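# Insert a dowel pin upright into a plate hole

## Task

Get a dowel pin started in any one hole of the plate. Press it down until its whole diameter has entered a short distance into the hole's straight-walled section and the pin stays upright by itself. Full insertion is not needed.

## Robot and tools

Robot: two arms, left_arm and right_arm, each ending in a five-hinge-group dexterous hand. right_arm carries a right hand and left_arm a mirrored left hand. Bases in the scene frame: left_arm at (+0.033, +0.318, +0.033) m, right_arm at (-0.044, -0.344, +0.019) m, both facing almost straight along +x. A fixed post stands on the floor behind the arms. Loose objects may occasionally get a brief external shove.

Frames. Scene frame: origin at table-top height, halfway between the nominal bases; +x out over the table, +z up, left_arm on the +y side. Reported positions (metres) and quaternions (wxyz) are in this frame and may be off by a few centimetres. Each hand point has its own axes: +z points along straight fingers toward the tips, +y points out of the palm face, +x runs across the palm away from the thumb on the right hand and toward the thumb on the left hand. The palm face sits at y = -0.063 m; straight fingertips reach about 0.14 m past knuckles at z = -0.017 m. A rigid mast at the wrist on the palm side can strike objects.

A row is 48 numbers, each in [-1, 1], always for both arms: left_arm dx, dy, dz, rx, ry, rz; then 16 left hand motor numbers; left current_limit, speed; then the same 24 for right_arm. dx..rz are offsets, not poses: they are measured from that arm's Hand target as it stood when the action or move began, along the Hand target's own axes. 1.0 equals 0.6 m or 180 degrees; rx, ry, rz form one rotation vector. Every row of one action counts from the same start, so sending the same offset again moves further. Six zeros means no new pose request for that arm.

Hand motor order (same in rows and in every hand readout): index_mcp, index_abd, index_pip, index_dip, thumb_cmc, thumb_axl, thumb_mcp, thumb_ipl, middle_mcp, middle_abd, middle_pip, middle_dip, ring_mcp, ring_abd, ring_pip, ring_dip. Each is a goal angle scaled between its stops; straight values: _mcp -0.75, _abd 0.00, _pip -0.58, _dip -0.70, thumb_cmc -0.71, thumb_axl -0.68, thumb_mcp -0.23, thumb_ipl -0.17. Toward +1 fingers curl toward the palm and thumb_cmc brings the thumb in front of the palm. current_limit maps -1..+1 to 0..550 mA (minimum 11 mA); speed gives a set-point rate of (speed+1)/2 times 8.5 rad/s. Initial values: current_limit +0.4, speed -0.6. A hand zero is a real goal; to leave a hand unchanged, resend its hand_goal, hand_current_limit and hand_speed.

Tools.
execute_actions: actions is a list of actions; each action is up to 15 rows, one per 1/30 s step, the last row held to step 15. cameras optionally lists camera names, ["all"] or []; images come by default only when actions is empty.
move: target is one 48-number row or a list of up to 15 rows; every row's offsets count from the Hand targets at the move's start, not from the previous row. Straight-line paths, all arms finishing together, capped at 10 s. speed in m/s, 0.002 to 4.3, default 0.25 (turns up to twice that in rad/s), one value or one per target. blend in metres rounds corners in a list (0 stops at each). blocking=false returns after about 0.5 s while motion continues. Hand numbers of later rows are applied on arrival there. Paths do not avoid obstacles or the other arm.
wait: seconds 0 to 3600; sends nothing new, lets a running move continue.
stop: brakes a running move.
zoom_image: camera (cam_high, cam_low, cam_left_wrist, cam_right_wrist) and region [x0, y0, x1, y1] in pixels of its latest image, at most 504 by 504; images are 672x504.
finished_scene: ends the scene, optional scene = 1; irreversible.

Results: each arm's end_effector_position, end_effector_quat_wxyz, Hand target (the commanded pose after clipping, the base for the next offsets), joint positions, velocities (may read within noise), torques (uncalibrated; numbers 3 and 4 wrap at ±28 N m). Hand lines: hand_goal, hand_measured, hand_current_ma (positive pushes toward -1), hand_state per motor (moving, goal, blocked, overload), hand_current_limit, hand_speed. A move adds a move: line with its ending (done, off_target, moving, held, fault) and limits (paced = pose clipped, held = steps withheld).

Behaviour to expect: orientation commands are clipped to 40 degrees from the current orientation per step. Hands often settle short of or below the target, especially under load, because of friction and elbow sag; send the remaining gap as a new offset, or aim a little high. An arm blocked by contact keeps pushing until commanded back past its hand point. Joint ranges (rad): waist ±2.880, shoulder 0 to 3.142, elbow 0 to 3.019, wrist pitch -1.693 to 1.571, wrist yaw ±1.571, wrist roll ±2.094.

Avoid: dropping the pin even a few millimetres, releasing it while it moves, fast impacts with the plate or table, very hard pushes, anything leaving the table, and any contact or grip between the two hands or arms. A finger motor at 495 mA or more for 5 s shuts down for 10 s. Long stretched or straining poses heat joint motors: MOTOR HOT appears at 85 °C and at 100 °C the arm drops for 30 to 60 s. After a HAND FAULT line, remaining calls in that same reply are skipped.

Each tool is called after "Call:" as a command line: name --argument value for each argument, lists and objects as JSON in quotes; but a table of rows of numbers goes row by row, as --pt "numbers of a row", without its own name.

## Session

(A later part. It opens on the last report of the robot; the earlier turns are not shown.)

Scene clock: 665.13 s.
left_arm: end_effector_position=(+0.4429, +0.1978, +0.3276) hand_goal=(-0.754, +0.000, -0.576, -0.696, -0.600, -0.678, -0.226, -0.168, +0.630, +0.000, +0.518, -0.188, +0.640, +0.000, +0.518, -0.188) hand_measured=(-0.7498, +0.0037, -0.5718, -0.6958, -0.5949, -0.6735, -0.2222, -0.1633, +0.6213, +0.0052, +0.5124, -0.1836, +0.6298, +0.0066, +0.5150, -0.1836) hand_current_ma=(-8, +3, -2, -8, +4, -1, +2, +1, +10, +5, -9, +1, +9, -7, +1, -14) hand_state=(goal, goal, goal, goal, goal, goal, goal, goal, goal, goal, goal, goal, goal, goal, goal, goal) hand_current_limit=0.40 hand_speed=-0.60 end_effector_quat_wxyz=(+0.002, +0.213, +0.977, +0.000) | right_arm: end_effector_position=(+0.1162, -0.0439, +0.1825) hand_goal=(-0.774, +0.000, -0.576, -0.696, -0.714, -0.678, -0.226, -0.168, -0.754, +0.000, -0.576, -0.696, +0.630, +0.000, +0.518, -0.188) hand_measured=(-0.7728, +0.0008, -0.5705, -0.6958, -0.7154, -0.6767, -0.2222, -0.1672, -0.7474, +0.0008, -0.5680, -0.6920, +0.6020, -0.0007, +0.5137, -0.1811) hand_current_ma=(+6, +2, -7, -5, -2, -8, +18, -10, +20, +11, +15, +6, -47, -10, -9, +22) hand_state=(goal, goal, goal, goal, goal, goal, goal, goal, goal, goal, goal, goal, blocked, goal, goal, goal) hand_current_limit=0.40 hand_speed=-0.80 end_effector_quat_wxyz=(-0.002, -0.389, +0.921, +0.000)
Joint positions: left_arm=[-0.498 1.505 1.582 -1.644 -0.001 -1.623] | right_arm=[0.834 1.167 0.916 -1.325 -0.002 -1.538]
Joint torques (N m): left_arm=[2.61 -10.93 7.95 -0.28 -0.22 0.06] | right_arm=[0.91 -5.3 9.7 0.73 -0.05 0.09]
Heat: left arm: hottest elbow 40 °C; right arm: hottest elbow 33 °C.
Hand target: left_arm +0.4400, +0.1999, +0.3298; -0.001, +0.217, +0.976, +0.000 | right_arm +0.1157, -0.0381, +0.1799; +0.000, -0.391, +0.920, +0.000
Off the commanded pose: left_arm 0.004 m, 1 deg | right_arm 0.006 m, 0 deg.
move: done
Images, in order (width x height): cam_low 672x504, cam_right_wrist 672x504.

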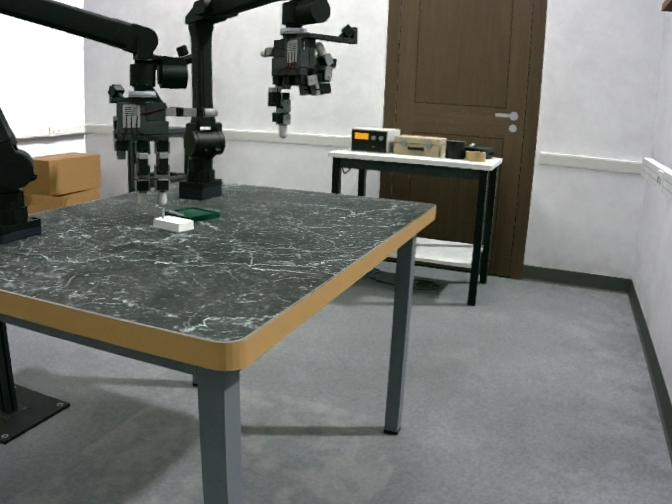

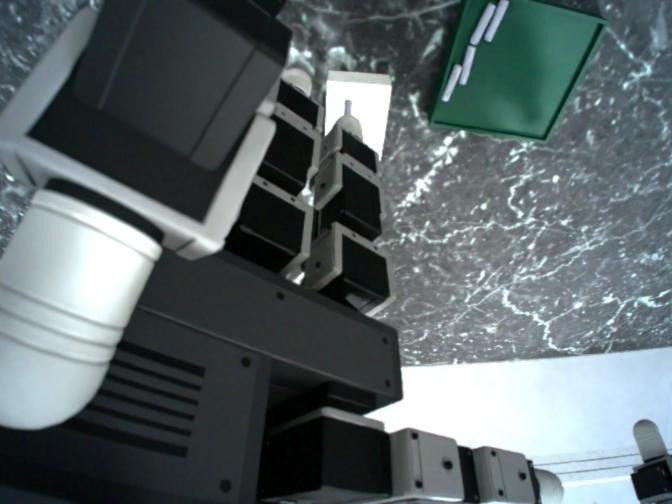

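Call:
move --target '[0,0,0,0,0,0,-0.754,0,-0.576,-0.696,-0.6,-0.678,-0.226,-0.168,0.63,0,0.518,-0.188,0.64,0,0.518,-0.188,0.4,-0.6,0,0,0.0133,0,0,0,-0.773,0.0,-0.576,-0.696,-0.714,-0.678,-0.226,-0.168,-0.754,0,-0.576,-0.696,0.63,0,0.518,-0.188,0.7,-0.8]' --speed 0.04 --cameras '["cam_right_wrist","cam_low"]'

Call:
zoom_image --camera "cam_right_wrist" --region '[325, 75, 395, 145]'

Call:
zoom_image --camera "cam_low" --region '[145, 190, 180, 225]'

Scene clock: 668.47 s.
left_arm: end_effector_position=(+0.4429, +0.1978, +0.3276) hand_goal=(-0.754, +0.000, -0.576, -0.696, -0.600, -0.678, -0.226, -0.168, +0.630, +0.000, +0.518, -0.188, +0.640, +0.000, +0.518, -0.188) hand_measured=(-0.7498, +0.0037, -0.5718, -0.6958, -0.5949, -0.6735, -0.2222, -0.1633, +0.6201, +0.0052, +0.5124, -0.1836, +0.6298, +0.0066, +0.5150, -0.1836) hand_current_ma=(-8, +2, -8, -6, +1, +1, +5, +3, +1, +2, -9, +7, +6, -5, +1, -5) hand_state=(goal, goal, goal, goal, goal, goal, goal, goal, goal, goal, goal, goal, goal, goal, goal, goal) hand_current_limit=0.40 hand_speed=-0.60 end_effector_quat_wxyz=(+0.002, +0.213, +0.977, +0.000) | right_arm: end_effector_position=(+0.1164, -0.0437, +0.1744) hand_goal=(-0.774, +0.000, -0.576, -0.696, -0.714, -0.678, -0.226, -0.168, -0.754, +0.000, -0.576, -0.696, +0.630, +0.000, +0.518, -0.188) hand_measured=(-0.7740, +0.0008, -0.5705, -0.6945, -0.7142, -0.6777, -0.2212, -0.1672, -0.7474, +0.0023, -0.5680, -0.6920, +0.6032, -0.0021, +0.5124, -0.1823) hand_current_ma=(+8, +1, -1, -10, -6, -4, +8, -15, +21, +20, +12, -3, -48, -5, -9, +22) hand_state=(goal, goal, goal, goal, goal, goal, goal, goal, goal, goal, goal, goal, blocked, goal, goal, goal) hand_current_limit=0.70 hand_speed=-0.80 end_effector_quat_wxyz=(-0.003, -0.388, +0.922, +0.000)
Joint positions: left_arm=[-0.498 1.505 1.582 -1.644 -0.001 -1.623] | right_arm=[0.834 1.173 0.899 -1.301 -0.002 -1.537]
Joint torques (N m): left_arm=[2.67 -10.93 7.94 -0.29 -0.22 0.07] | right_arm=[1.26 -5.6 9.84 0.61 -0.06 0.11]
Heat: left arm: hottest elbow 40 °C; right arm: hottest elbow 33 °C.
Hand target: left_arm +0.4400, +0.1999, +0.3298; -0.001, +0.217, +0.976, +0.000 | right_arm +0.1158, -0.0380, +0.1720; +0.000, -0.391, +0.920, +0.000
Off the commanded pose: left_arm 0.004 m, 1 deg | right_arm 0.006 m, 0 deg.
move: done
Images, in order (width x height): cam_low 672x504, cam_right_wrist 672x504.

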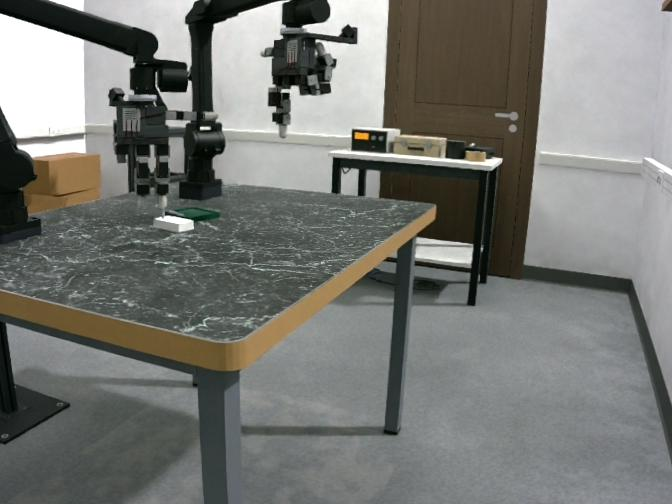

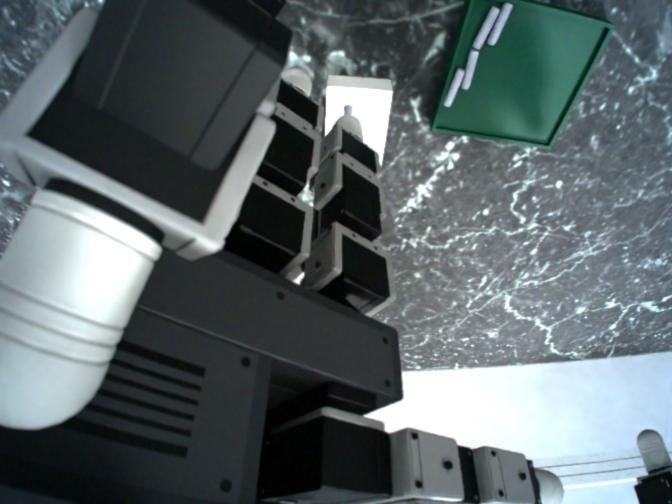

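Scaled by 7.200 from the camera's image (finer frame: 960x720).

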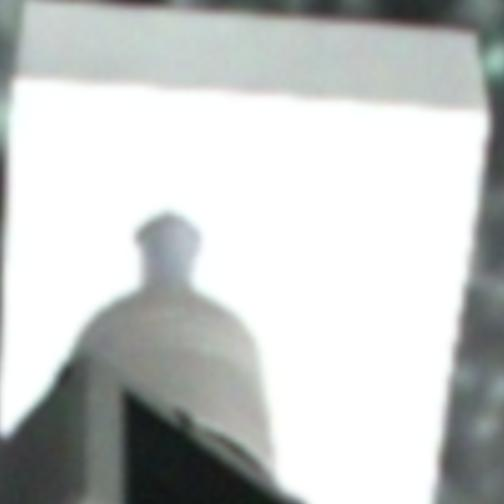

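Scaled by 14.400 from the camera's image (finer frame: 960x720).

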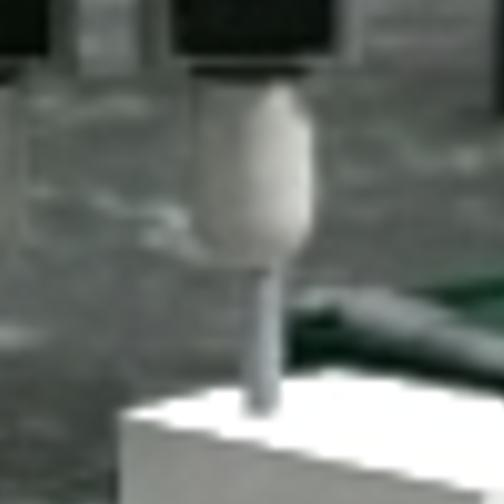

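Call:
move --target '[0,0,0,0,0,0,-0.754,0,-0.576,-0.696,-0.6,-0.678,-0.226,-0.168,0.63,0,0.518,-0.188,0.64,0,0.518,-0.188,0.4,-0.6,0,0,0.01,0,0,0,-0.773,0.0,-0.576,-0.696,-0.714,-0.678,-0.226,-0.168,-0.754,0,-0.576,-0.696,0.63,0,0.518,-0.188,0.8,-0.8]' --speed 0.04 --cameras '["cam_right_wrist","cam_low"]'

Call:
zoom_image --camera "cam_right_wrist" --region '[325, 75, 395, 145]'

Call:
zoom_image --camera "cam_low" --region '[145, 190, 180, 225]'

Scene clock: 669.40 s.
left_arm: end_effector_position=(+0.4429, +0.1978, +0.3276) hand_goal=(-0.754, +0.000, -0.576, -0.696, -0.600, -0.678, -0.226, -0.168, +0.630, +0.000, +0.518, -0.188, +0.640, +0.000, +0.518, -0.188) hand_measured=(-0.7511, +0.0052, -0.5718, -0.6958, -0.5949, -0.6735, -0.2222, -0.1643, +0.6213, +0.0052, +0.5137, -0.1836, +0.6298, +0.0066, +0.5150, -0.1823) hand_current_ma=(-4, +4, -9, -3, +4, +1, +5, -2, +9, +5, -12, +3, +7, +0, +0, +5) hand_state=(goal, goal, goal, goal, goal, goal, goal, goal, goal, goal, goal, goal, goal, goal, goal, goal) hand_current_limit=0.40 hand_speed=-0.60 end_effector_quat_wxyz=(+0.002, +0.213, +0.977, +0.000) | right_arm: end_effector_position=(+0.1180, -0.0419, +0.1736) hand_goal=(-0.774, +0.000, -0.576, -0.696, -0.714, -0.678, -0.226, -0.168, -0.754, +0.000, -0.576, -0.696, +0.630, +0.000, +0.518, -0.188) hand_measured=(-0.7740, +0.0198, -0.5705, -0.6971, -0.7142, -0.6767, -0.2212, -0.1672, -0.7486, +0.0023, -0.5680, -0.6920, +0.6020, -0.0007, +0.5137, -0.1823) hand_current_ma=(+14, +22, -1, -8, +0, -9, +9, -4, +14, +11, +17, -2, -59, -3, -18, +11) hand_state=(goal, goal, goal, goal, goal, goal, goal, goal, goal, goal, goal, goal, blocked, goal, goal, goal) hand_current_limit=0.80 hand_speed=-0.80 end_effector_quat_wxyz=(+0.002, -0.388, +0.922, +0.002)
Joint positions: left_arm=[-0.498 1.505 1.582 -1.644 -0.001 -1.623] | right_arm=[0.834 1.173 0.896 -1.287 -0.002 -1.537]
Joint torques (N m): left_arm=[2.67 -10.99 7.97 -0.27 -0.22 0.07] | right_arm=[1.32 -5.19 8.8 1.03 -0.05 0.11]
Heat: left arm: hottest elbow 40 °C; right arm: hottest elbow 33 °C.
Hand target: left_arm +0.4400, +0.1999, +0.3298; -0.001, +0.217, +0.976, +0.000 | right_arm +0.1158, -0.0381, +0.1660; +0.000, -0.391, +0.920, +0.000
Off the commanded pose: left_arm 0.004 m, 1 deg | right_arm 0.009 m, 1 deg.
move: done
Images, in order (width x height): cam_low 672x504, cam_right_wrist 672x504.

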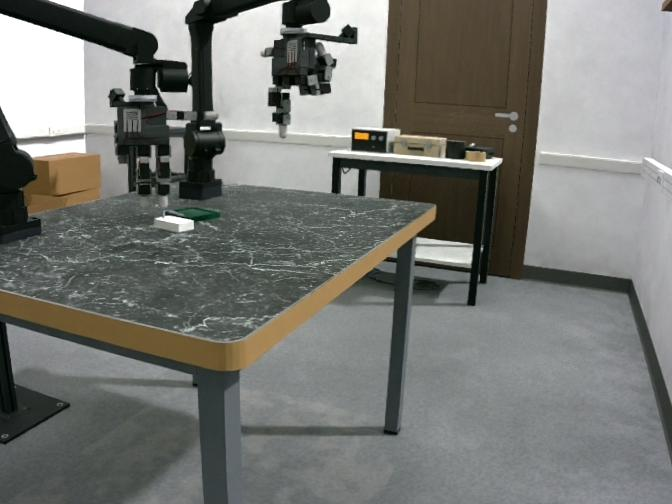

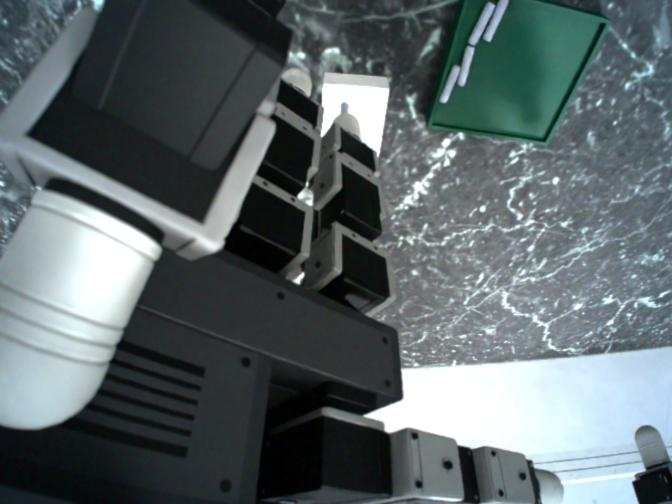

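Scaled by 7.200 from the camera's image (finer frame: 960x720).

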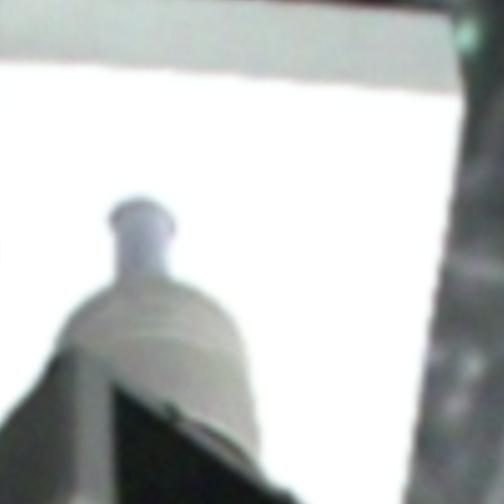

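Scaled by 14.400 from the camera's image (finer frame: 960x720).

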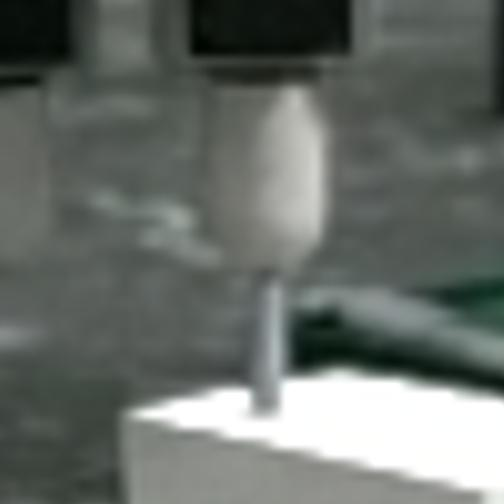

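Call:
move --target '[0,0,0,0,0,0,-0.754,0,-0.576,-0.696,-0.6,-0.678,-0.226,-0.168,0.63,0,0.518,-0.188,0.64,0,0.518,-0.188,0.4,-0.6,0.0065,0.0013,0.01,0,0,0,-0.773,0.0,-0.576,-0.696,-0.714,-0.678,-0.226,-0.168,-0.754,0,-0.576,-0.696,0.63,0,0.518,-0.188,0.8,-0.8]' --speed 0.03 --cameras '["cam_right_wrist","cam_low"]'

Call:
zoom_image --camera "cam_right_wrist" --region '[325, 75, 395, 145]'

Call:
zoom_image --camera "cam_low" --region '[145, 190, 180, 225]'

Scene clock: 670.37 s.
left_arm: end_effector_position=(+0.4429, +0.1978, +0.3276) hand_goal=(-0.754, +0.000, -0.576, -0.696, -0.600, -0.678, -0.226, -0.168, +0.630, +0.000, +0.518, -0.188, +0.640, +0.000, +0.518, -0.188) hand_measured=(-0.7498, +0.0037, -0.5718, -0.6971, -0.5949, -0.6746, -0.2222, -0.1633, +0.6213, +0.0066, +0.5124, -0.1836, +0.6298, +0.0066, +0.5150, -0.1836) hand_current_ma=(-10, +6, -9, -3, +6, +3, +2, -1, +10, +12, -17, -5, +4, -8, +6, -6) hand_state=(goal, goal, goal, goal, goal, goal, goal, goal, goal, goal, goal, goal, goal, goal, goal, goal) hand_current_limit=0.40 hand_speed=-0.60 end_effector_quat_wxyz=(+0.002, +0.213, +0.977, +0.000) | right_arm: end_effector_position=(+0.1185, -0.0402, +0.1724) hand_goal=(-0.774, +0.000, -0.576, -0.696, -0.714, -0.678, -0.226, -0.168, -0.754, +0.000, -0.576, -0.696, +0.630, +0.000, +0.518, -0.188) hand_measured=(-0.7800, +0.0506, -0.5795, -0.6983, -0.7142, -0.6777, -0.2212, -0.1681, -0.7486, +0.0023, -0.5680, -0.6920, +0.6020, -0.0007, +0.5137, -0.1811) hand_current_ma=(-1, +52, -12, -13, -3, -5, +17, -15, +15, +12, +20, -2, -50, -11, -17, +24) hand_state=(goal, blocked, goal, goal, goal, goal, goal, goal, goal, goal, goal, goal, blocked, goal, goal, goal) hand_current_limit=0.80 hand_speed=-0.80 end_effector_quat_wxyz=(+0.008, -0.389, +0.921, +0.005)
Joint positions: left_arm=[-0.498 1.505 1.582 -1.644 -0.001 -1.623] | right_arm=[0.836 1.171 0.89 -1.272 -0.002 -1.535]
Joint torques (N m): left_arm=[2.84 -10.99 7.94 -0.27 -0.22 0.07] | right_arm=[1.55 -5.01 7.69 0.72 -0.02 0.12]
Heat: left arm: hottest elbow 40 °C; right arm: hottest elbow 33 °C.
Hand target: left_arm +0.4400, +0.1999, +0.3298; -0.001, +0.217, +0.976, +0.000 | right_arm +0.1126, -0.0403, +0.1600; +0.000, -0.391, +0.920, +0.000
Off the commanded pose: left_arm 0.004 m, 1 deg | right_arm 0.014 m, 1 deg.
move: off_target (right_arm)
Images, in order (width x height): cam_low 672x504, cam_right_wrist 672x504.

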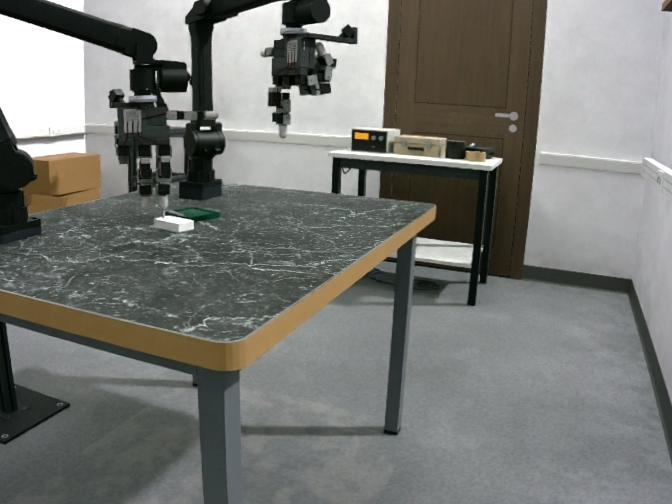

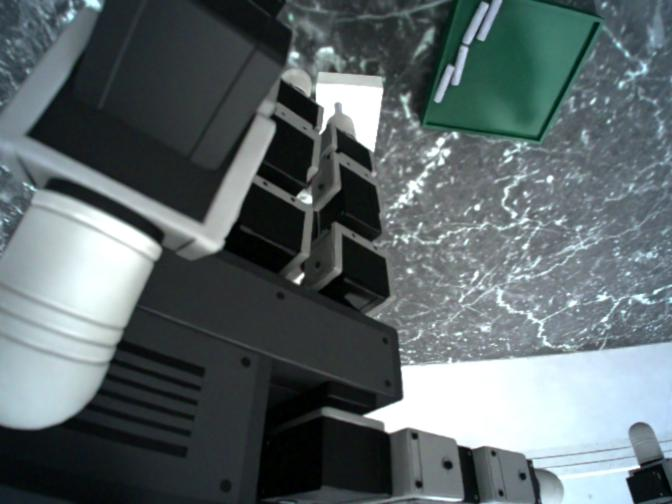

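Scaled by 7.200 from the camera's image (finer frame: 960x720).

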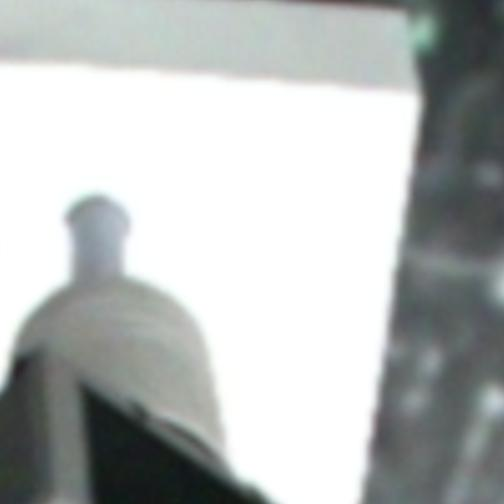

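Scaled by 14.400 from the camera's image (finer frame: 960x720).

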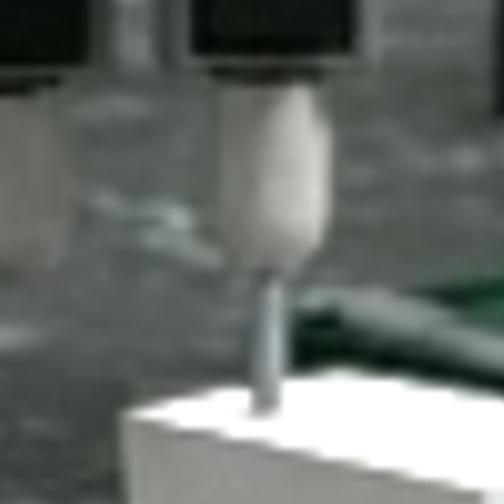

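Call:
execute_actions --actions '[[[0,0,0,0,0,0,-0.754,0,-0.576,-0.696,-0.6,-0.678,-0.226,-0.168,0.63,0,0.518,-0.188,0.64,0,0.518,-0.188,0.4,-0.6,0,0,0,0,0,0,-0.780,0.065,-0.576,-0.696,-0.714,-0.678,-0.226,-0.168,-0.754,0,-0.576,-0.696,0.63,0,0.518,-0.188,0.8,-0.8]],[[0,0,0,0,0,0,-0.754,0,-0.576,-0.696,-0.6,-0.678,-0.226,-0.168,0.63,0,0.518,-0.188,0.64,0,0.518,-0.188,0.4,-0.6,0,0,0,0,0,0,-0.772,0.05,-0.576,-0.696,-0.714,-0.678,-0.226,-0.168,-0.754,0,-0.576,-0.696,0.63,0,0.518,-0.188,0.8,-0.8]],[[0,0,0,0,0,0,-0.754,0,-0.576,-0.696,-0.6,-0.678,-0.226,-0.168,0.63,0,0.518,-0.188,0.64,0,0.518,-0.188,0.4,-0.6,0,0,0,0,0,0,-0.780,0.035,-0.576,-0.696,-0.714,-0.678,-0.226,-0.168,-0.754,0,-0.576,-0.696,0.63,0,0.518,-0.188,0.8,-0.8]],[[0,0,0,0,0,0,-0.754,0,-0.576,-0.696,-0.6,-0.678,-0.226,-0.168,0.63,0,0.518,-0.188,0.64,0,0.518,-0.188,0.4,-0.6,0,0,0,0,0,0,-0.788,0.05,-0.576,-0.696,-0.714,-0.678,-0.226,-0.168,-0.754,0,-0.576,-0.696,0.63,0,0.518,-0.188,0.8,-0.8]]]' --cameras '["cam_right_wrist","cam_low"]'

Call:
zoom_image --camera "cam_low" --region '[145, 190, 180, 225]'

Call:
zoom_image --camera "cam_right_wrist" --region '[325, 75, 395, 145]'

Scene clock: 673.03 s.
left_arm: end_effector_position=(+0.4429, +0.1978, +0.3276) hand_goal=(-0.754, +0.000, -0.576, -0.696, -0.600, -0.678, -0.226, -0.168, +0.630, +0.000, +0.518, -0.188, +0.640, +0.000, +0.518, -0.188) hand_measured=(-0.7498, +0.0037, -0.5718, -0.6971, -0.5949, -0.6746, -0.2222, -0.1633, +0.6213, +0.0052, +0.5124, -0.1836, +0.6298, +0.0066, +0.5150, -0.1836) hand_current_ma=(-5, +2, -8, -14, -2, +4, +8, -5, +3, +3, +1, -4, +7, -5, +1, -2) hand_state=(goal, goal, goal, goal, goal, goal, goal, goal, goal, goal, goal, goal, goal, goal, goal, goal) hand_current_limit=0.40 hand_speed=-0.60 end_effector_quat_wxyz=(+0.002, +0.213, +0.977, +0.000) | right_arm: end_effector_position=(+0.1194, -0.0393, +0.1721) hand_goal=(-0.788, +0.050, -0.576, -0.696, -0.714, -0.678, -0.226, -0.168, -0.754, +0.000, -0.576, -0.696, +0.630, +0.000, +0.518, -0.188) hand_measured=(-0.7812, +0.0711, -0.5795, -0.6983, -0.7142, -0.6777, -0.2203, -0.1681, -0.7486, +0.0037, -0.5680, -0.6932, +0.6032, -0.0007, +0.5137, -0.1811) hand_current_ma=(+19, +31, -10, -18, -5, -14, +11, -13, +13, +15, +14, -7, -52, -2, -14, +23) hand_state=(goal, blocked, goal, goal, goal, goal, goal, goal, goal, goal, goal, goal, blocked, goal, goal, goal) hand_current_limit=0.80 hand_speed=-0.80 end_effector_quat_wxyz=(+0.011, -0.388, +0.921, +0.006)
Joint positions: left_arm=[-0.498 1.505 1.582 -1.644 -0.001 -1.623] | right_arm=[0.836 1.171 0.889 -1.265 -0.002 -1.534]
Joint torques (N m): left_arm=[2.84 -10.99 7.98 -0.28 -0.22 0.06] | right_arm=[1.32 -5.07 7.61 0.57 -0.05 0.11]
Heat: left arm: hottest elbow 40 °C; right arm: hottest elbow 33 °C.
Hand target: left_arm +0.4400, +0.1999, +0.3298; -0.001, +0.217, +0.976, +0.000 | right_arm +0.1125, -0.0404, +0.1599; +0.000, -0.391, +0.920, +0.000
Off the commanded pose: left_arm 0.004 m, 1 deg | right_arm 0.014 m, 1 deg.
Images, in order (width x height): cam_low 672x504, cam_right_wrist 672x504.

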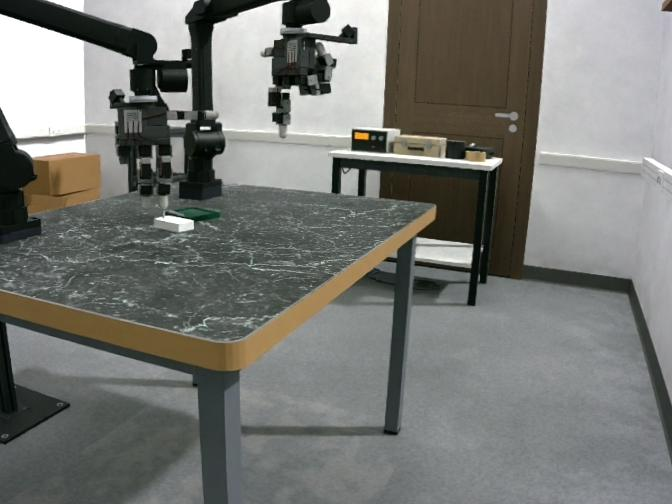

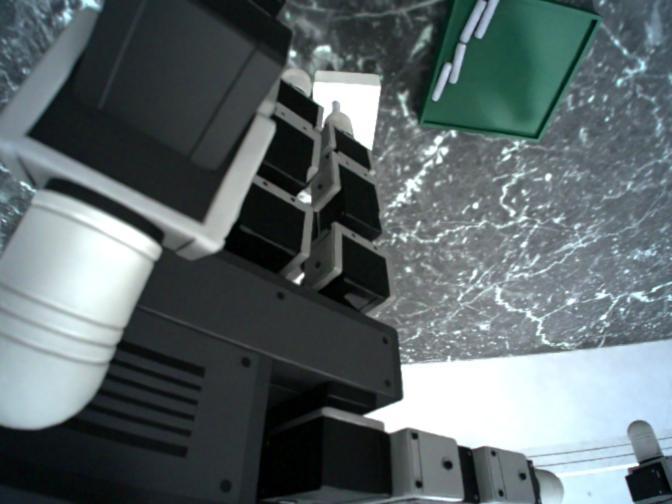

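Scaled by 14.400 from the camera's image (finer frame: 960x720).

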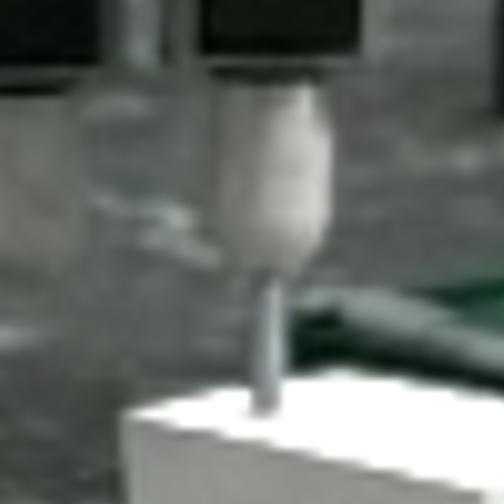

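Scaled by 7.200 from the camera's image (finer frame: 960x720).

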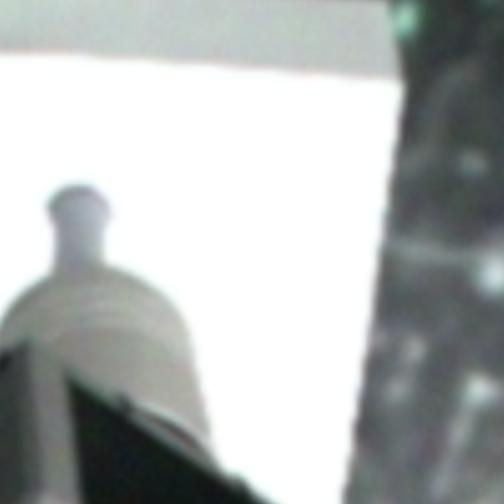

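Call:
move --target '[0,0,0,0,0,0,-0.754,0,-0.576,-0.696,-0.6,-0.678,-0.226,-0.168,0.63,0,0.518,-0.188,0.64,0,0.518,-0.188,0.4,-0.6,0,0,0,0,0.0111,0,-0.780,0.03,-0.576,-0.696,-0.714,-0.678,-0.226,-0.168,-0.754,0,-0.576,-0.696,0.63,0,0.518,-0.188,0.8,-0.8]' --speed 0.03 --cameras '["cam_right_wrist","cam_low"]'

Call:
zoom_image --camera "cam_low" --region '[145, 190, 180, 225]'

Call:
zoom_image --camera "cam_right_wrist" --region '[325, 75, 395, 145]'

Scene clock: 675.23 s.
left_arm: end_effector_position=(+0.4429, +0.1978, +0.3276) hand_goal=(-0.754, +0.000, -0.576, -0.696, -0.600, -0.678, -0.226, -0.168, +0.630, +0.000, +0.518, -0.188, +0.640, +0.000, +0.518, -0.188) hand_measured=(-0.7498, +0.0037, -0.5705, -0.6958, -0.5949, -0.6735, -0.2222, -0.1643, +0.6213, +0.0052, +0.5124, -0.1836, +0.6298, +0.0066, +0.5150, -0.1836) hand_current_ma=(-2, +2, -4, -3, +9, +4, +4, -3, +5, -3, -9, -4, +9, -8, -2, -5) hand_state=(goal, goal, goal, goal, goal, goal, goal, goal, goal, goal, goal, goal, goal, goal, goal, goal) hand_current_limit=0.40 hand_speed=-0.60 end_effector_quat_wxyz=(+0.002, +0.213, +0.977, +0.000) | right_arm: end_effector_position=(+0.1185, -0.0402, +0.1716) hand_goal=(-0.780, +0.030, -0.576, -0.696, -0.714, -0.678, -0.226, -0.168, -0.754, +0.000, -0.576, -0.696, +0.630, +0.000, +0.518, -0.188) hand_measured=(-0.7800, +0.0550, -0.5795, -0.6983, -0.7142, -0.6777, -0.2203, -0.1672, -0.7498, +0.0023, -0.5693, -0.6920, +0.6020, -0.0007, +0.5124, -0.1823) hand_current_ma=(+13, +32, -16, -16, +0, -7, +11, -2, +17, +22, +10, -6, -49, -10, -8, +17) hand_state=(goal, blocked, goal, goal, goal, goal, goal, goal, goal, goal, goal, goal, blocked, goal, goal, goal) hand_current_limit=0.80 hand_speed=-0.80 end_effector_quat_wxyz=(+0.008, -0.388, +0.921, +0.004)
Joint positions: left_arm=[-0.498 1.505 1.582 -1.644 -0.001 -1.623] | right_arm=[0.836 1.172 0.889 -1.27 -0.002 -1.534]
Joint torques (N m): left_arm=[2.78 -11.05 7.94 -0.25 -0.22 0.08] | right_arm=[0.73 -3.08 9.59 -0.32 -0.09 0.13]
Heat: left arm: hottest elbow 40 °C; right arm: hottest elbow 33 °C.
Hand target: left_arm +0.4400, +0.1999, +0.3298; -0.001, +0.217, +0.976, +0.000 | right_arm +0.1126, -0.0404, +0.1599; -0.016, -0.391, +0.920, -0.007
Off the commanded pose: left_arm 0.004 m, 1 deg | right_arm 0.013 m, 3 deg.
move: off_target (right_arm)
Images, in order (width x height): cam_low 672x504, cam_right_wrist 672x504.

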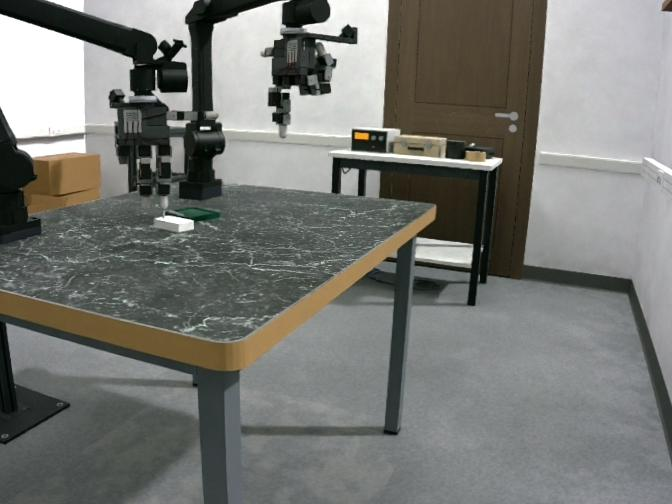

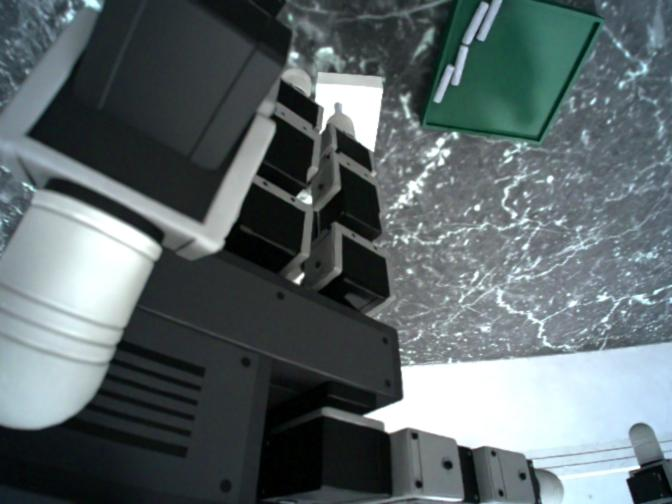

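Scaled by 14.400 from the camera's image (finer frame: 960x720).

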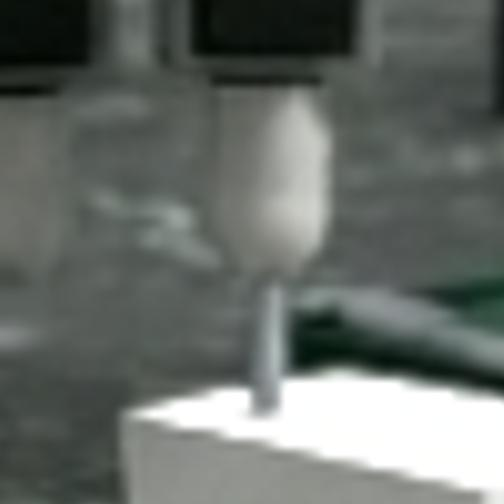

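Scaled by 7.200 from the camera's image (finer frame: 960x720).

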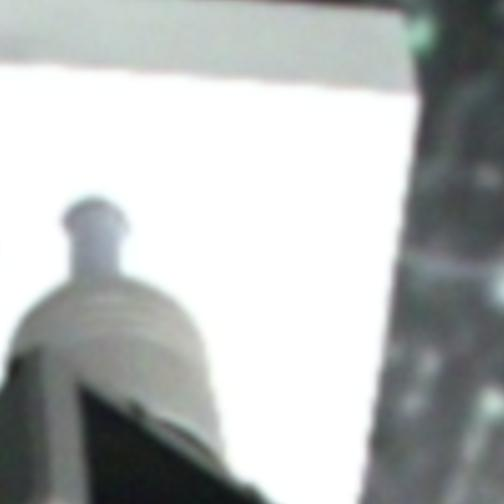

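Call:
execute_actions --actions '[[[0,0,0,0,0,0,-0.754,0,-0.576,-0.696,-0.6,-0.678,-0.226,-0.168,0.63,0,0.518,-0.188,0.64,0,0.518,-0.188,0.4,-0.6,0,0,0,0,0,0,-0.770,0.055,-0.576,-0.696,-0.714,-0.678,-0.226,-0.168,-0.754,0,-0.576,-0.696,0.63,0,0.518,-0.188,0.8,-0.8],[0,0,0,0,0,0,-0.754,0,-0.576,-0.696,-0.6,-0.678,-0.226,-0.168,0.63,0,0.518,-0.188,0.64,0,0.518,-0.188,0.4,-0.6,0,0,0,0,0,0,-0.770,0.055,-0.576,-0.696,-0.714,-0.678,-0.226,-0.168,-0.754,0,-0.576,-0.696,0.63,0,0.518,-0.188,0.8,-0.8],[0,0,0,0,0,0,-0.754,0,-0.576,-0.696,-0.6,-0.678,-0.226,-0.168,0.63,0,0.518,-0.188,0.64,0,0.518,-0.188,0.4,-0.6,0,0,0,0,0,0,-0.770,0.055,-0.576,-0.696,-0.714,-0.678,-0.226,-0.168,-0.754,0,-0.576,-0.696,0.63,0,0.518,-0.188,0.8,-0.8],[0,0,0,0,0,0,-0.754,0,-0.576,-0.696,-0.6,-0.678,-0.226,-0.168,0.63,0,0.518,-0.188,0.64,0,0.518,-0.188,0.4,-0.6,0,0,0,0,0,0,-0.770,0.055,-0.576,-0.696,-0.714,-0.678,-0.226,-0.168,-0.754,0,-0.576,-0.696,0.63,0,0.518,-0.188,0.8,-0.8],[0,0,0,0,0,0,-0.754,0,-0.576,-0.696,-0.6,-0.678,-0.226,-0.168,0.63,0,0.518,-0.188,0.64,0,0.518,-0.188,0.4,-0.6,0,0,0,0,0,0,-0.780,0.09,-0.576,-0.696,-0.714,-0.678,-0.226,-0.168,-0.754,0,-0.576,-0.696,0.63,0,0.518,-0.188,0.8,-0.8],[0,0,0,0,0,0,-0.754,0,-0.576,-0.696,-0.6,-0.678,-0.226,-0.168,0.63,0,0.518,-0.188,0.64,0,0.518,-0.188,0.4,-0.6,0,0,0,0,0,0,-0.780,0.09,-0.576,-0.696,-0.714,-0.678,-0.226,-0.168,-0.754,0,-0.576,-0.696,0.63,0,0.518,-0.188,0.8,-0.8],[0,0,0,0,0,0,-0.754,0,-0.576,-0.696,-0.6,-0.678,-0.226,-0.168,0.63,0,0.518,-0.188,0.64,0,0.518,-0.188,0.4,-0.6,0,0,0,0,0,0,-0.780,0.09,-0.576,-0.696,-0.714,-0.678,-0.226,-0.168,-0.754,0,-0.576,-0.696,0.63,0,0.518,-0.188,0.8,-0.8],[0,0,0,0,0,0,-0.754,0,-0.576,-0.696,-0.6,-0.678,-0.226,-0.168,0.63,0,0.518,-0.188,0.64,0,0.518,-0.188,0.4,-0.6,0,0,0,0,0,0,-0.790,0.055,-0.576,-0.696,-0.714,-0.678,-0.226,-0.168,-0.754,0,-0.576,-0.696,0.63,0,0.518,-0.188,0.8,-0.8],[0,0,0,0,0,0,-0.754,0,-0.576,-0.696,-0.6,-0.678,-0.226,-0.168,0.63,0,0.518,-0.188,0.64,0,0.518,-0.188,0.4,-0.6,0,0,0,0,0,0,-0.790,0.055,-0.576,-0.696,-0.714,-0.678,-0.226,-0.168,-0.754,0,-0.576,-0.696,0.63,0,0.518,-0.188,0.8,-0.8],[0,0,0,0,0,0,-0.754,0,-0.576,-0.696,-0.6,-0.678,-0.226,-0.168,0.63,0,0.518,-0.188,0.64,0,0.518,-0.188,0.4,-0.6,0,0,0,0,0,0,-0.790,0.055,-0.576,-0.696,-0.714,-0.678,-0.226,-0.168,-0.754,0,-0.576,-0.696,0.63,0,0.518,-0.188,0.8,-0.8],[0,0,0,0,0,0,-0.754,0,-0.576,-0.696,-0.6,-0.678,-0.226,-0.168,0.63,0,0.518,-0.188,0.64,0,0.518,-0.188,0.4,-0.6,0,0,0,0,0,0,-0.780,0.02,-0.576,-0.696,-0.714,-0.678,-0.226,-0.168,-0.754,0,-0.576,-0.696,0.63,0,0.518,-0.188,0.8,-0.8]],[[0,0,0,0,0,0,-0.754,0,-0.576,-0.696,-0.6,-0.678,-0.226,-0.168,0.63,0,0.518,-0.188,0.64,0,0.518,-0.188,0.4,-0.6,0,0,0,0,0,0,-0.770,0.055,-0.576,-0.696,-0.714,-0.678,-0.226,-0.168,-0.754,0,-0.576,-0.696,0.63,0,0.518,-0.188,0.8,-0.8],[0,0,0,0,0,0,-0.754,0,-0.576,-0.696,-0.6,-0.678,-0.226,-0.168,0.63,0,0.518,-0.188,0.64,0,0.518,-0.188,0.4,-0.6,0,0,0,0,0,0,-0.770,0.055,-0.576,-0.696,-0.714,-0.678,-0.226,-0.168,-0.754,0,-0.576,-0.696,0.63,0,0.518,-0.188,0.8,-0.8],[0,0,0,0,0,0,-0.754,0,-0.576,-0.696,-0.6,-0.678,-0.226,-0.168,0.63,0,0.518,-0.188,0.64,0,0.518,-0.188,0.4,-0.6,0,0,0,0,0,0,-0.770,0.055,-0.576,-0.696,-0.714,-0.678,-0.226,-0.168,-0.754,0,-0.576,-0.696,0.63,0,0.518,-0.188,0.8,-0.8],[0,0,0,0,0,0,-0.754,0,-0.576,-0.696,-0.6,-0.678,-0.226,-0.168,0.63,0,0.518,-0.188,0.64,0,0.518,-0.188,0.4,-0.6,0,0,0,0,0,0,-0.770,0.055,-0.576,-0.696,-0.714,-0.678,-0.226,-0.168,-0.754,0,-0.576,-0.696,0.63,0,0.518,-0.188,0.8,-0.8],[0,0,0,0,0,0,-0.754,0,-0.576,-0.696,-0.6,-0.678,-0.226,-0.168,0.63,0,0.518,-0.188,0.64,0,0.518,-0.188,0.4,-0.6,0,0,0,0,0,0,-0.780,0.09,-0.576,-0.696,-0.714,-0.678,-0.226,-0.168,-0.754,0,-0.576,-0.696,0.63,0,0.518,-0.188,0.8,-0.8],[0,0,0,0,0,0,-0.754,0,-0.576,-0.696,-0.6,-0.678,-0.226,-0.168,0.63,0,0.518,-0.188,0.64,0,0.518,-0.188,0.4,-0.6,0,0,0,0,0,0,-0.780,0.09,-0.576,-0.696,-0.714,-0.678,-0.226,-0.168,-0.754,0,-0.576,-0.696,0.63,0,0.518,-0.188,0.8,-0.8],[0,0,0,0,0,0,-0.754,0,-0.576,-0.696,-0.6,-0.678,-0.226,-0.168,0.63,0,0.518,-0.188,0.64,0,0.518,-0.188,0.4,-0.6,0,0,0,0,0,0,-0.780,0.09,-0.576,-0.696,-0.714,-0.678,-0.226,-0.168,-0.754,0,-0.576,-0.696,0.63,0,0.518,-0.188,0.8,-0.8],[0,0,0,0,0,0,-0.754,0,-0.576,-0.696,-0.6,-0.678,-0.226,-0.168,0.63,0,0.518,-0.188,0.64,0,0.518,-0.188,0.4,-0.6,0,0,0,0,0,0,-0.790,0.055,-0.576,-0.696,-0.714,-0.678,-0.226,-0.168,-0.754,0,-0.576,-0.696,0.63,0,0.518,-0.188,0.8,-0.8],[0,0,0,0,0,0,-0.754,0,-0.576,-0.696,-0.6,-0.678,-0.226,-0.168,0.63,0,0.518,-0.188,0.64,0,0.518,-0.188,0.4,-0.6,0,0,0,0,0,0,-0.790,0.055,-0.576,-0.696,-0.714,-0.678,-0.226,-0.168,-0.754,0,-0.576,-0.696,0.63,0,0.518,-0.188,0.8,-0.8],[0,0,0,0,0,0,-0.754,0,-0.576,-0.696,-0.6,-0.678,-0.226,-0.168,0.63,0,0.518,-0.188,0.64,0,0.518,-0.188,0.4,-0.6,0,0,0,0,0,0,-0.790,0.055,-0.576,-0.696,-0.714,-0.678,-0.226,-0.168,-0.754,0,-0.576,-0.696,0.63,0,0.518,-0.188,0.8,-0.8],[0,0,0,0,0,0,-0.754,0,-0.576,-0.696,-0.6,-0.678,-0.226,-0.168,0.63,0,0.518,-0.188,0.64,0,0.518,-0.188,0.4,-0.6,0,0,0,0,0,0,-0.780,0.04,-0.576,-0.696,-0.714,-0.678,-0.226,-0.168,-0.754,0,-0.576,-0.696,0.63,0,0.518,-0.188,0.8,-0.8]]]' --cameras '["cam_right_wrist","cam_low"]'

Call:
zoom_image --camera "cam_low" --region '[145, 190, 180, 225]'

Call:
zoom_image --camera "cam_right_wrist" --region '[325, 75, 395, 145]'

Scene clock: 677.77 s.
left_arm: end_effector_position=(+0.4429, +0.1978, +0.3276) hand_goal=(-0.754, +0.000, -0.576, -0.696, -0.600, -0.678, -0.226, -0.168, +0.630, +0.000, +0.518, -0.188, +0.640, +0.000, +0.518, -0.188) hand_measured=(-0.7498, +0.0037, -0.5705, -0.6971, -0.5949, -0.6746, -0.2222, -0.1643, +0.6213, +0.0052, +0.5137, -0.1836, +0.6298, +0.0081, +0.5150, -0.1836) hand_current_ma=(-9, +4, -11, -4, +10, +5, +0, +1, +8, +8, -10, -3, +12, -9, +2, -11) hand_state=(goal, goal, goal, goal, goal, goal, goal, goal, goal, goal, goal, goal, goal, goal, goal, goal) hand_current_limit=0.40 hand_speed=-0.60 end_effector_quat_wxyz=(+0.002, +0.213, +0.977, +0.000) | right_arm: end_effector_position=(+0.1184, -0.0404, +0.1710) hand_goal=(-0.780, +0.040, -0.576, -0.696, -0.714, -0.678, -0.226, -0.168, -0.754, +0.000, -0.576, -0.696, +0.630, +0.000, +0.518, -0.188) hand_measured=(-0.7812, +0.0623, -0.5795, -0.6983, -0.7129, -0.6767, -0.2203, -0.1672, -0.7486, +0.0096, -0.5680, -0.6920, +0.6020, -0.0007, +0.5137, -0.1823) hand_current_ma=(+7, +21, -13, -7, -9, -12, +4, -11, +21, +25, +20, -1, -53, -7, -7, +14) hand_state=(goal, blocked, goal, goal, goal, goal, goal, goal, goal, goal, goal, goal, blocked, goal, goal, goal) hand_current_limit=0.80 hand_speed=-0.80 end_effector_quat_wxyz=(+0.006, -0.388, +0.921, +0.004)
Joint positions: left_arm=[-0.498 1.505 1.582 -1.644 -0.001 -1.623] | right_arm=[0.836 1.174 0.889 -1.271 -0.002 -1.534]
Joint torques (N m): left_arm=[2.73 -11.05 7.95 -0.23 -0.22 0.07] | right_arm=[1.61 -3.6 9.44 -0.23 -0.11 0.11]
Heat: left arm: hottest elbow 40 °C; right arm: hottest elbow 33 °C.
Hand target: left_arm +0.4400, +0.1999, +0.3298; -0.001, +0.217, +0.976, +0.000 | right_arm +0.1125, -0.0404, +0.1599; -0.016, -0.391, +0.920, -0.007
Off the commanded pose: left_arm 0.004 m, 1 deg | right_arm 0.013 m, 3 deg.
Images, in order (width x height): cam_low 672x504, cam_right_wrist 672x504.

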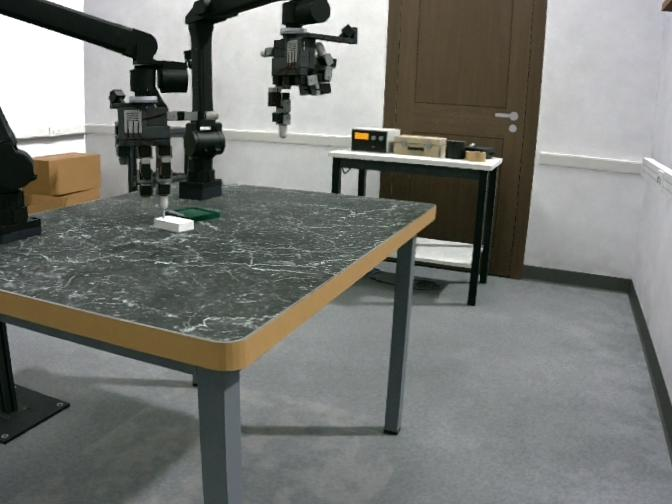

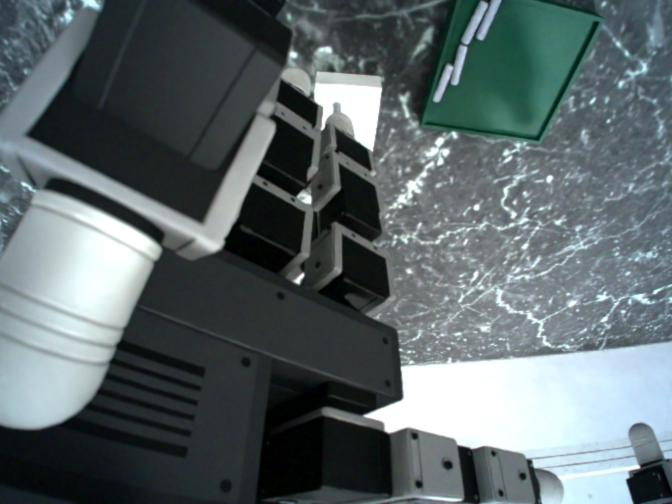

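Scaled by 14.400 from the camera's image (finer frame: 960x720).

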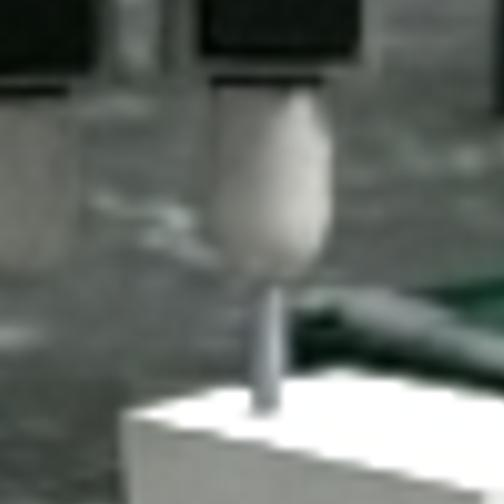

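Scaled by 7.200 from the camera's image (finer frame: 960x720).

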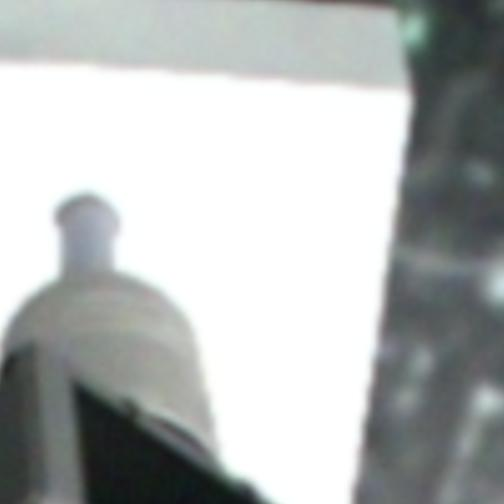

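Call:
move --target '[0,0,0,0,0,0,-0.754,0,-0.576,-0.696,-0.6,-0.678,-0.226,-0.168,0.63,0,0.518,-0.188,0.64,0,0.518,-0.188,0.4,-0.6,0,0,0.01,0,0.004,0,-0.780,0.05,-0.576,-0.696,-0.714,-0.678,-0.226,-0.168,-0.754,0,-0.576,-0.696,0.63,0,0.518,-0.188,0.8,-0.8]' --speed 0.03 --cameras '["cam_right_wrist","cam_low"]'

Call:
zoom_image --camera "cam_low" --region '[145, 190, 180, 225]'

Call:
zoom_image --camera "cam_right_wrist" --region '[325, 75, 395, 145]'

Scene clock: 678.53 s.
left_arm: end_effector_position=(+0.4429, +0.1978, +0.3276) hand_goal=(-0.754, +0.000, -0.576, -0.696, -0.600, -0.678, -0.226, -0.168, +0.630, +0.000, +0.518, -0.188, +0.640, +0.000, +0.518, -0.188) hand_measured=(-0.7498, +0.0037, -0.5718, -0.6958, -0.5949, -0.6746, -0.2222, -0.1643, +0.6213, +0.0052, +0.5124, -0.1836, +0.6298, +0.0066, +0.5150, -0.1836) hand_current_ma=(-5, +3, -8, -6, +2, +2, +7, -8, +12, +1, -11, -8, +12, -4, +1, +2) hand_state=(goal, goal, goal, goal, goal, goal, goal, goal, goal, goal, goal, goal, goal, goal, goal, goal) hand_current_limit=0.40 hand_speed=-0.60 end_effector_quat_wxyz=(+0.002, +0.213, +0.977, +0.000) | right_arm: end_effector_position=(+0.1184, -0.0403, +0.1698) hand_goal=(-0.780, +0.050, -0.576, -0.696, -0.714, -0.678, -0.226, -0.168, -0.754, +0.000, -0.576, -0.696, +0.630, +0.000, +0.518, -0.188) hand_measured=(-0.7812, +0.0638, -0.5795, -0.6996, -0.7142, -0.6777, -0.2203, -0.1672, -0.7474, +0.0096, -0.5680, -0.6920, +0.6020, -0.0007, +0.5137, -0.1823) hand_current_ma=(+8, +14, -6, -17, -9, -1, +13, -12, +7, +12, +13, -2, -62, -9, -9, +19) hand_state=(goal, goal, goal, goal, goal, goal, goal, goal, goal, goal, goal, goal, blocked, goal, goal, goal) hand_current_limit=0.80 hand_speed=-0.80 end_effector_quat_wxyz=(+0.005, -0.388, +0.921, +0.003)
Joint positions: left_arm=[-0.498 1.505 1.582 -1.644 -0.001 -1.623] | right_arm=[0.836 1.178 0.889 -1.271 -0.002 -1.534]
Joint torques (N m): left_arm=[2.78 -10.99 7.95 -0.27 -0.21 0.07] | right_arm=[1.32 -2.96 9.16 0.02 -0.12 0.1]
Heat: left arm: hottest elbow 39 °C; right arm: hottest elbow 33 °C.
Hand target: left_arm +0.4400, +0.1999, +0.3298; -0.001, +0.217, +0.976, +0.000 | right_arm +0.1124, -0.0406, +0.1539; -0.022, -0.391, +0.920, -0.010
Off the commanded pose: left_arm 0.004 m, 1 deg | right_arm 0.017 m, 3 deg.
move: off_target (right_arm)
Images, in order (width x height): cam_low 672x504, cam_right_wrist 672x504.

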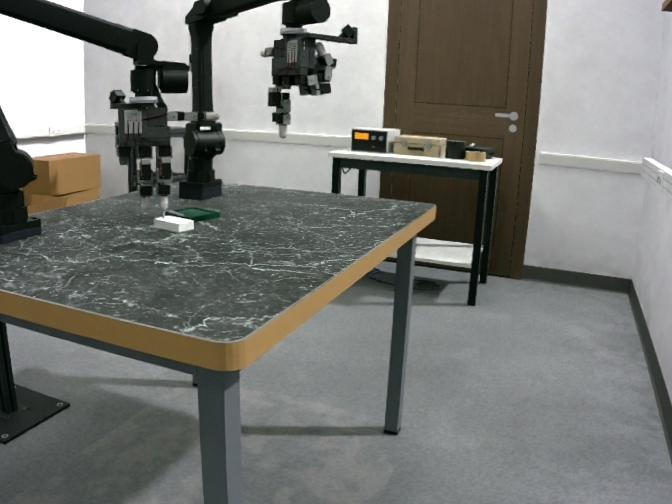

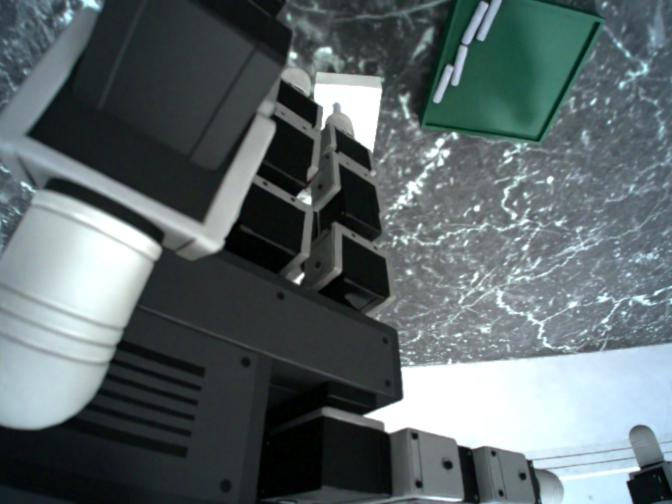

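Scaled by 14.400 from the camera's image (finer frame: 960x720).

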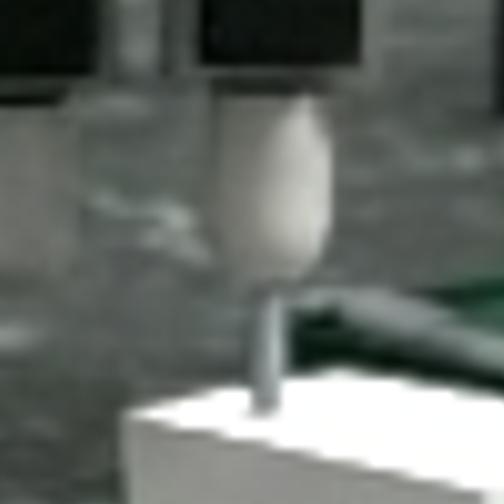

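Scaled by 7.200 from the camera's image (finer frame: 960x720).

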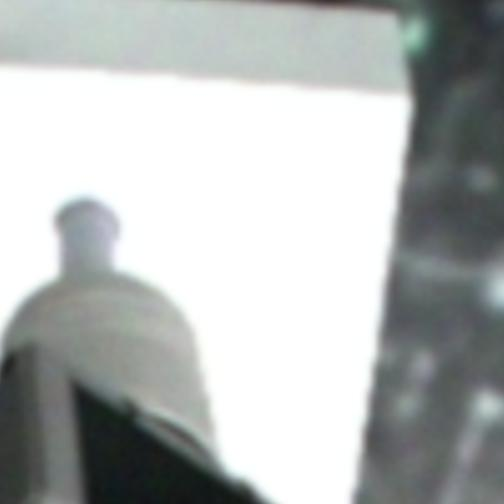

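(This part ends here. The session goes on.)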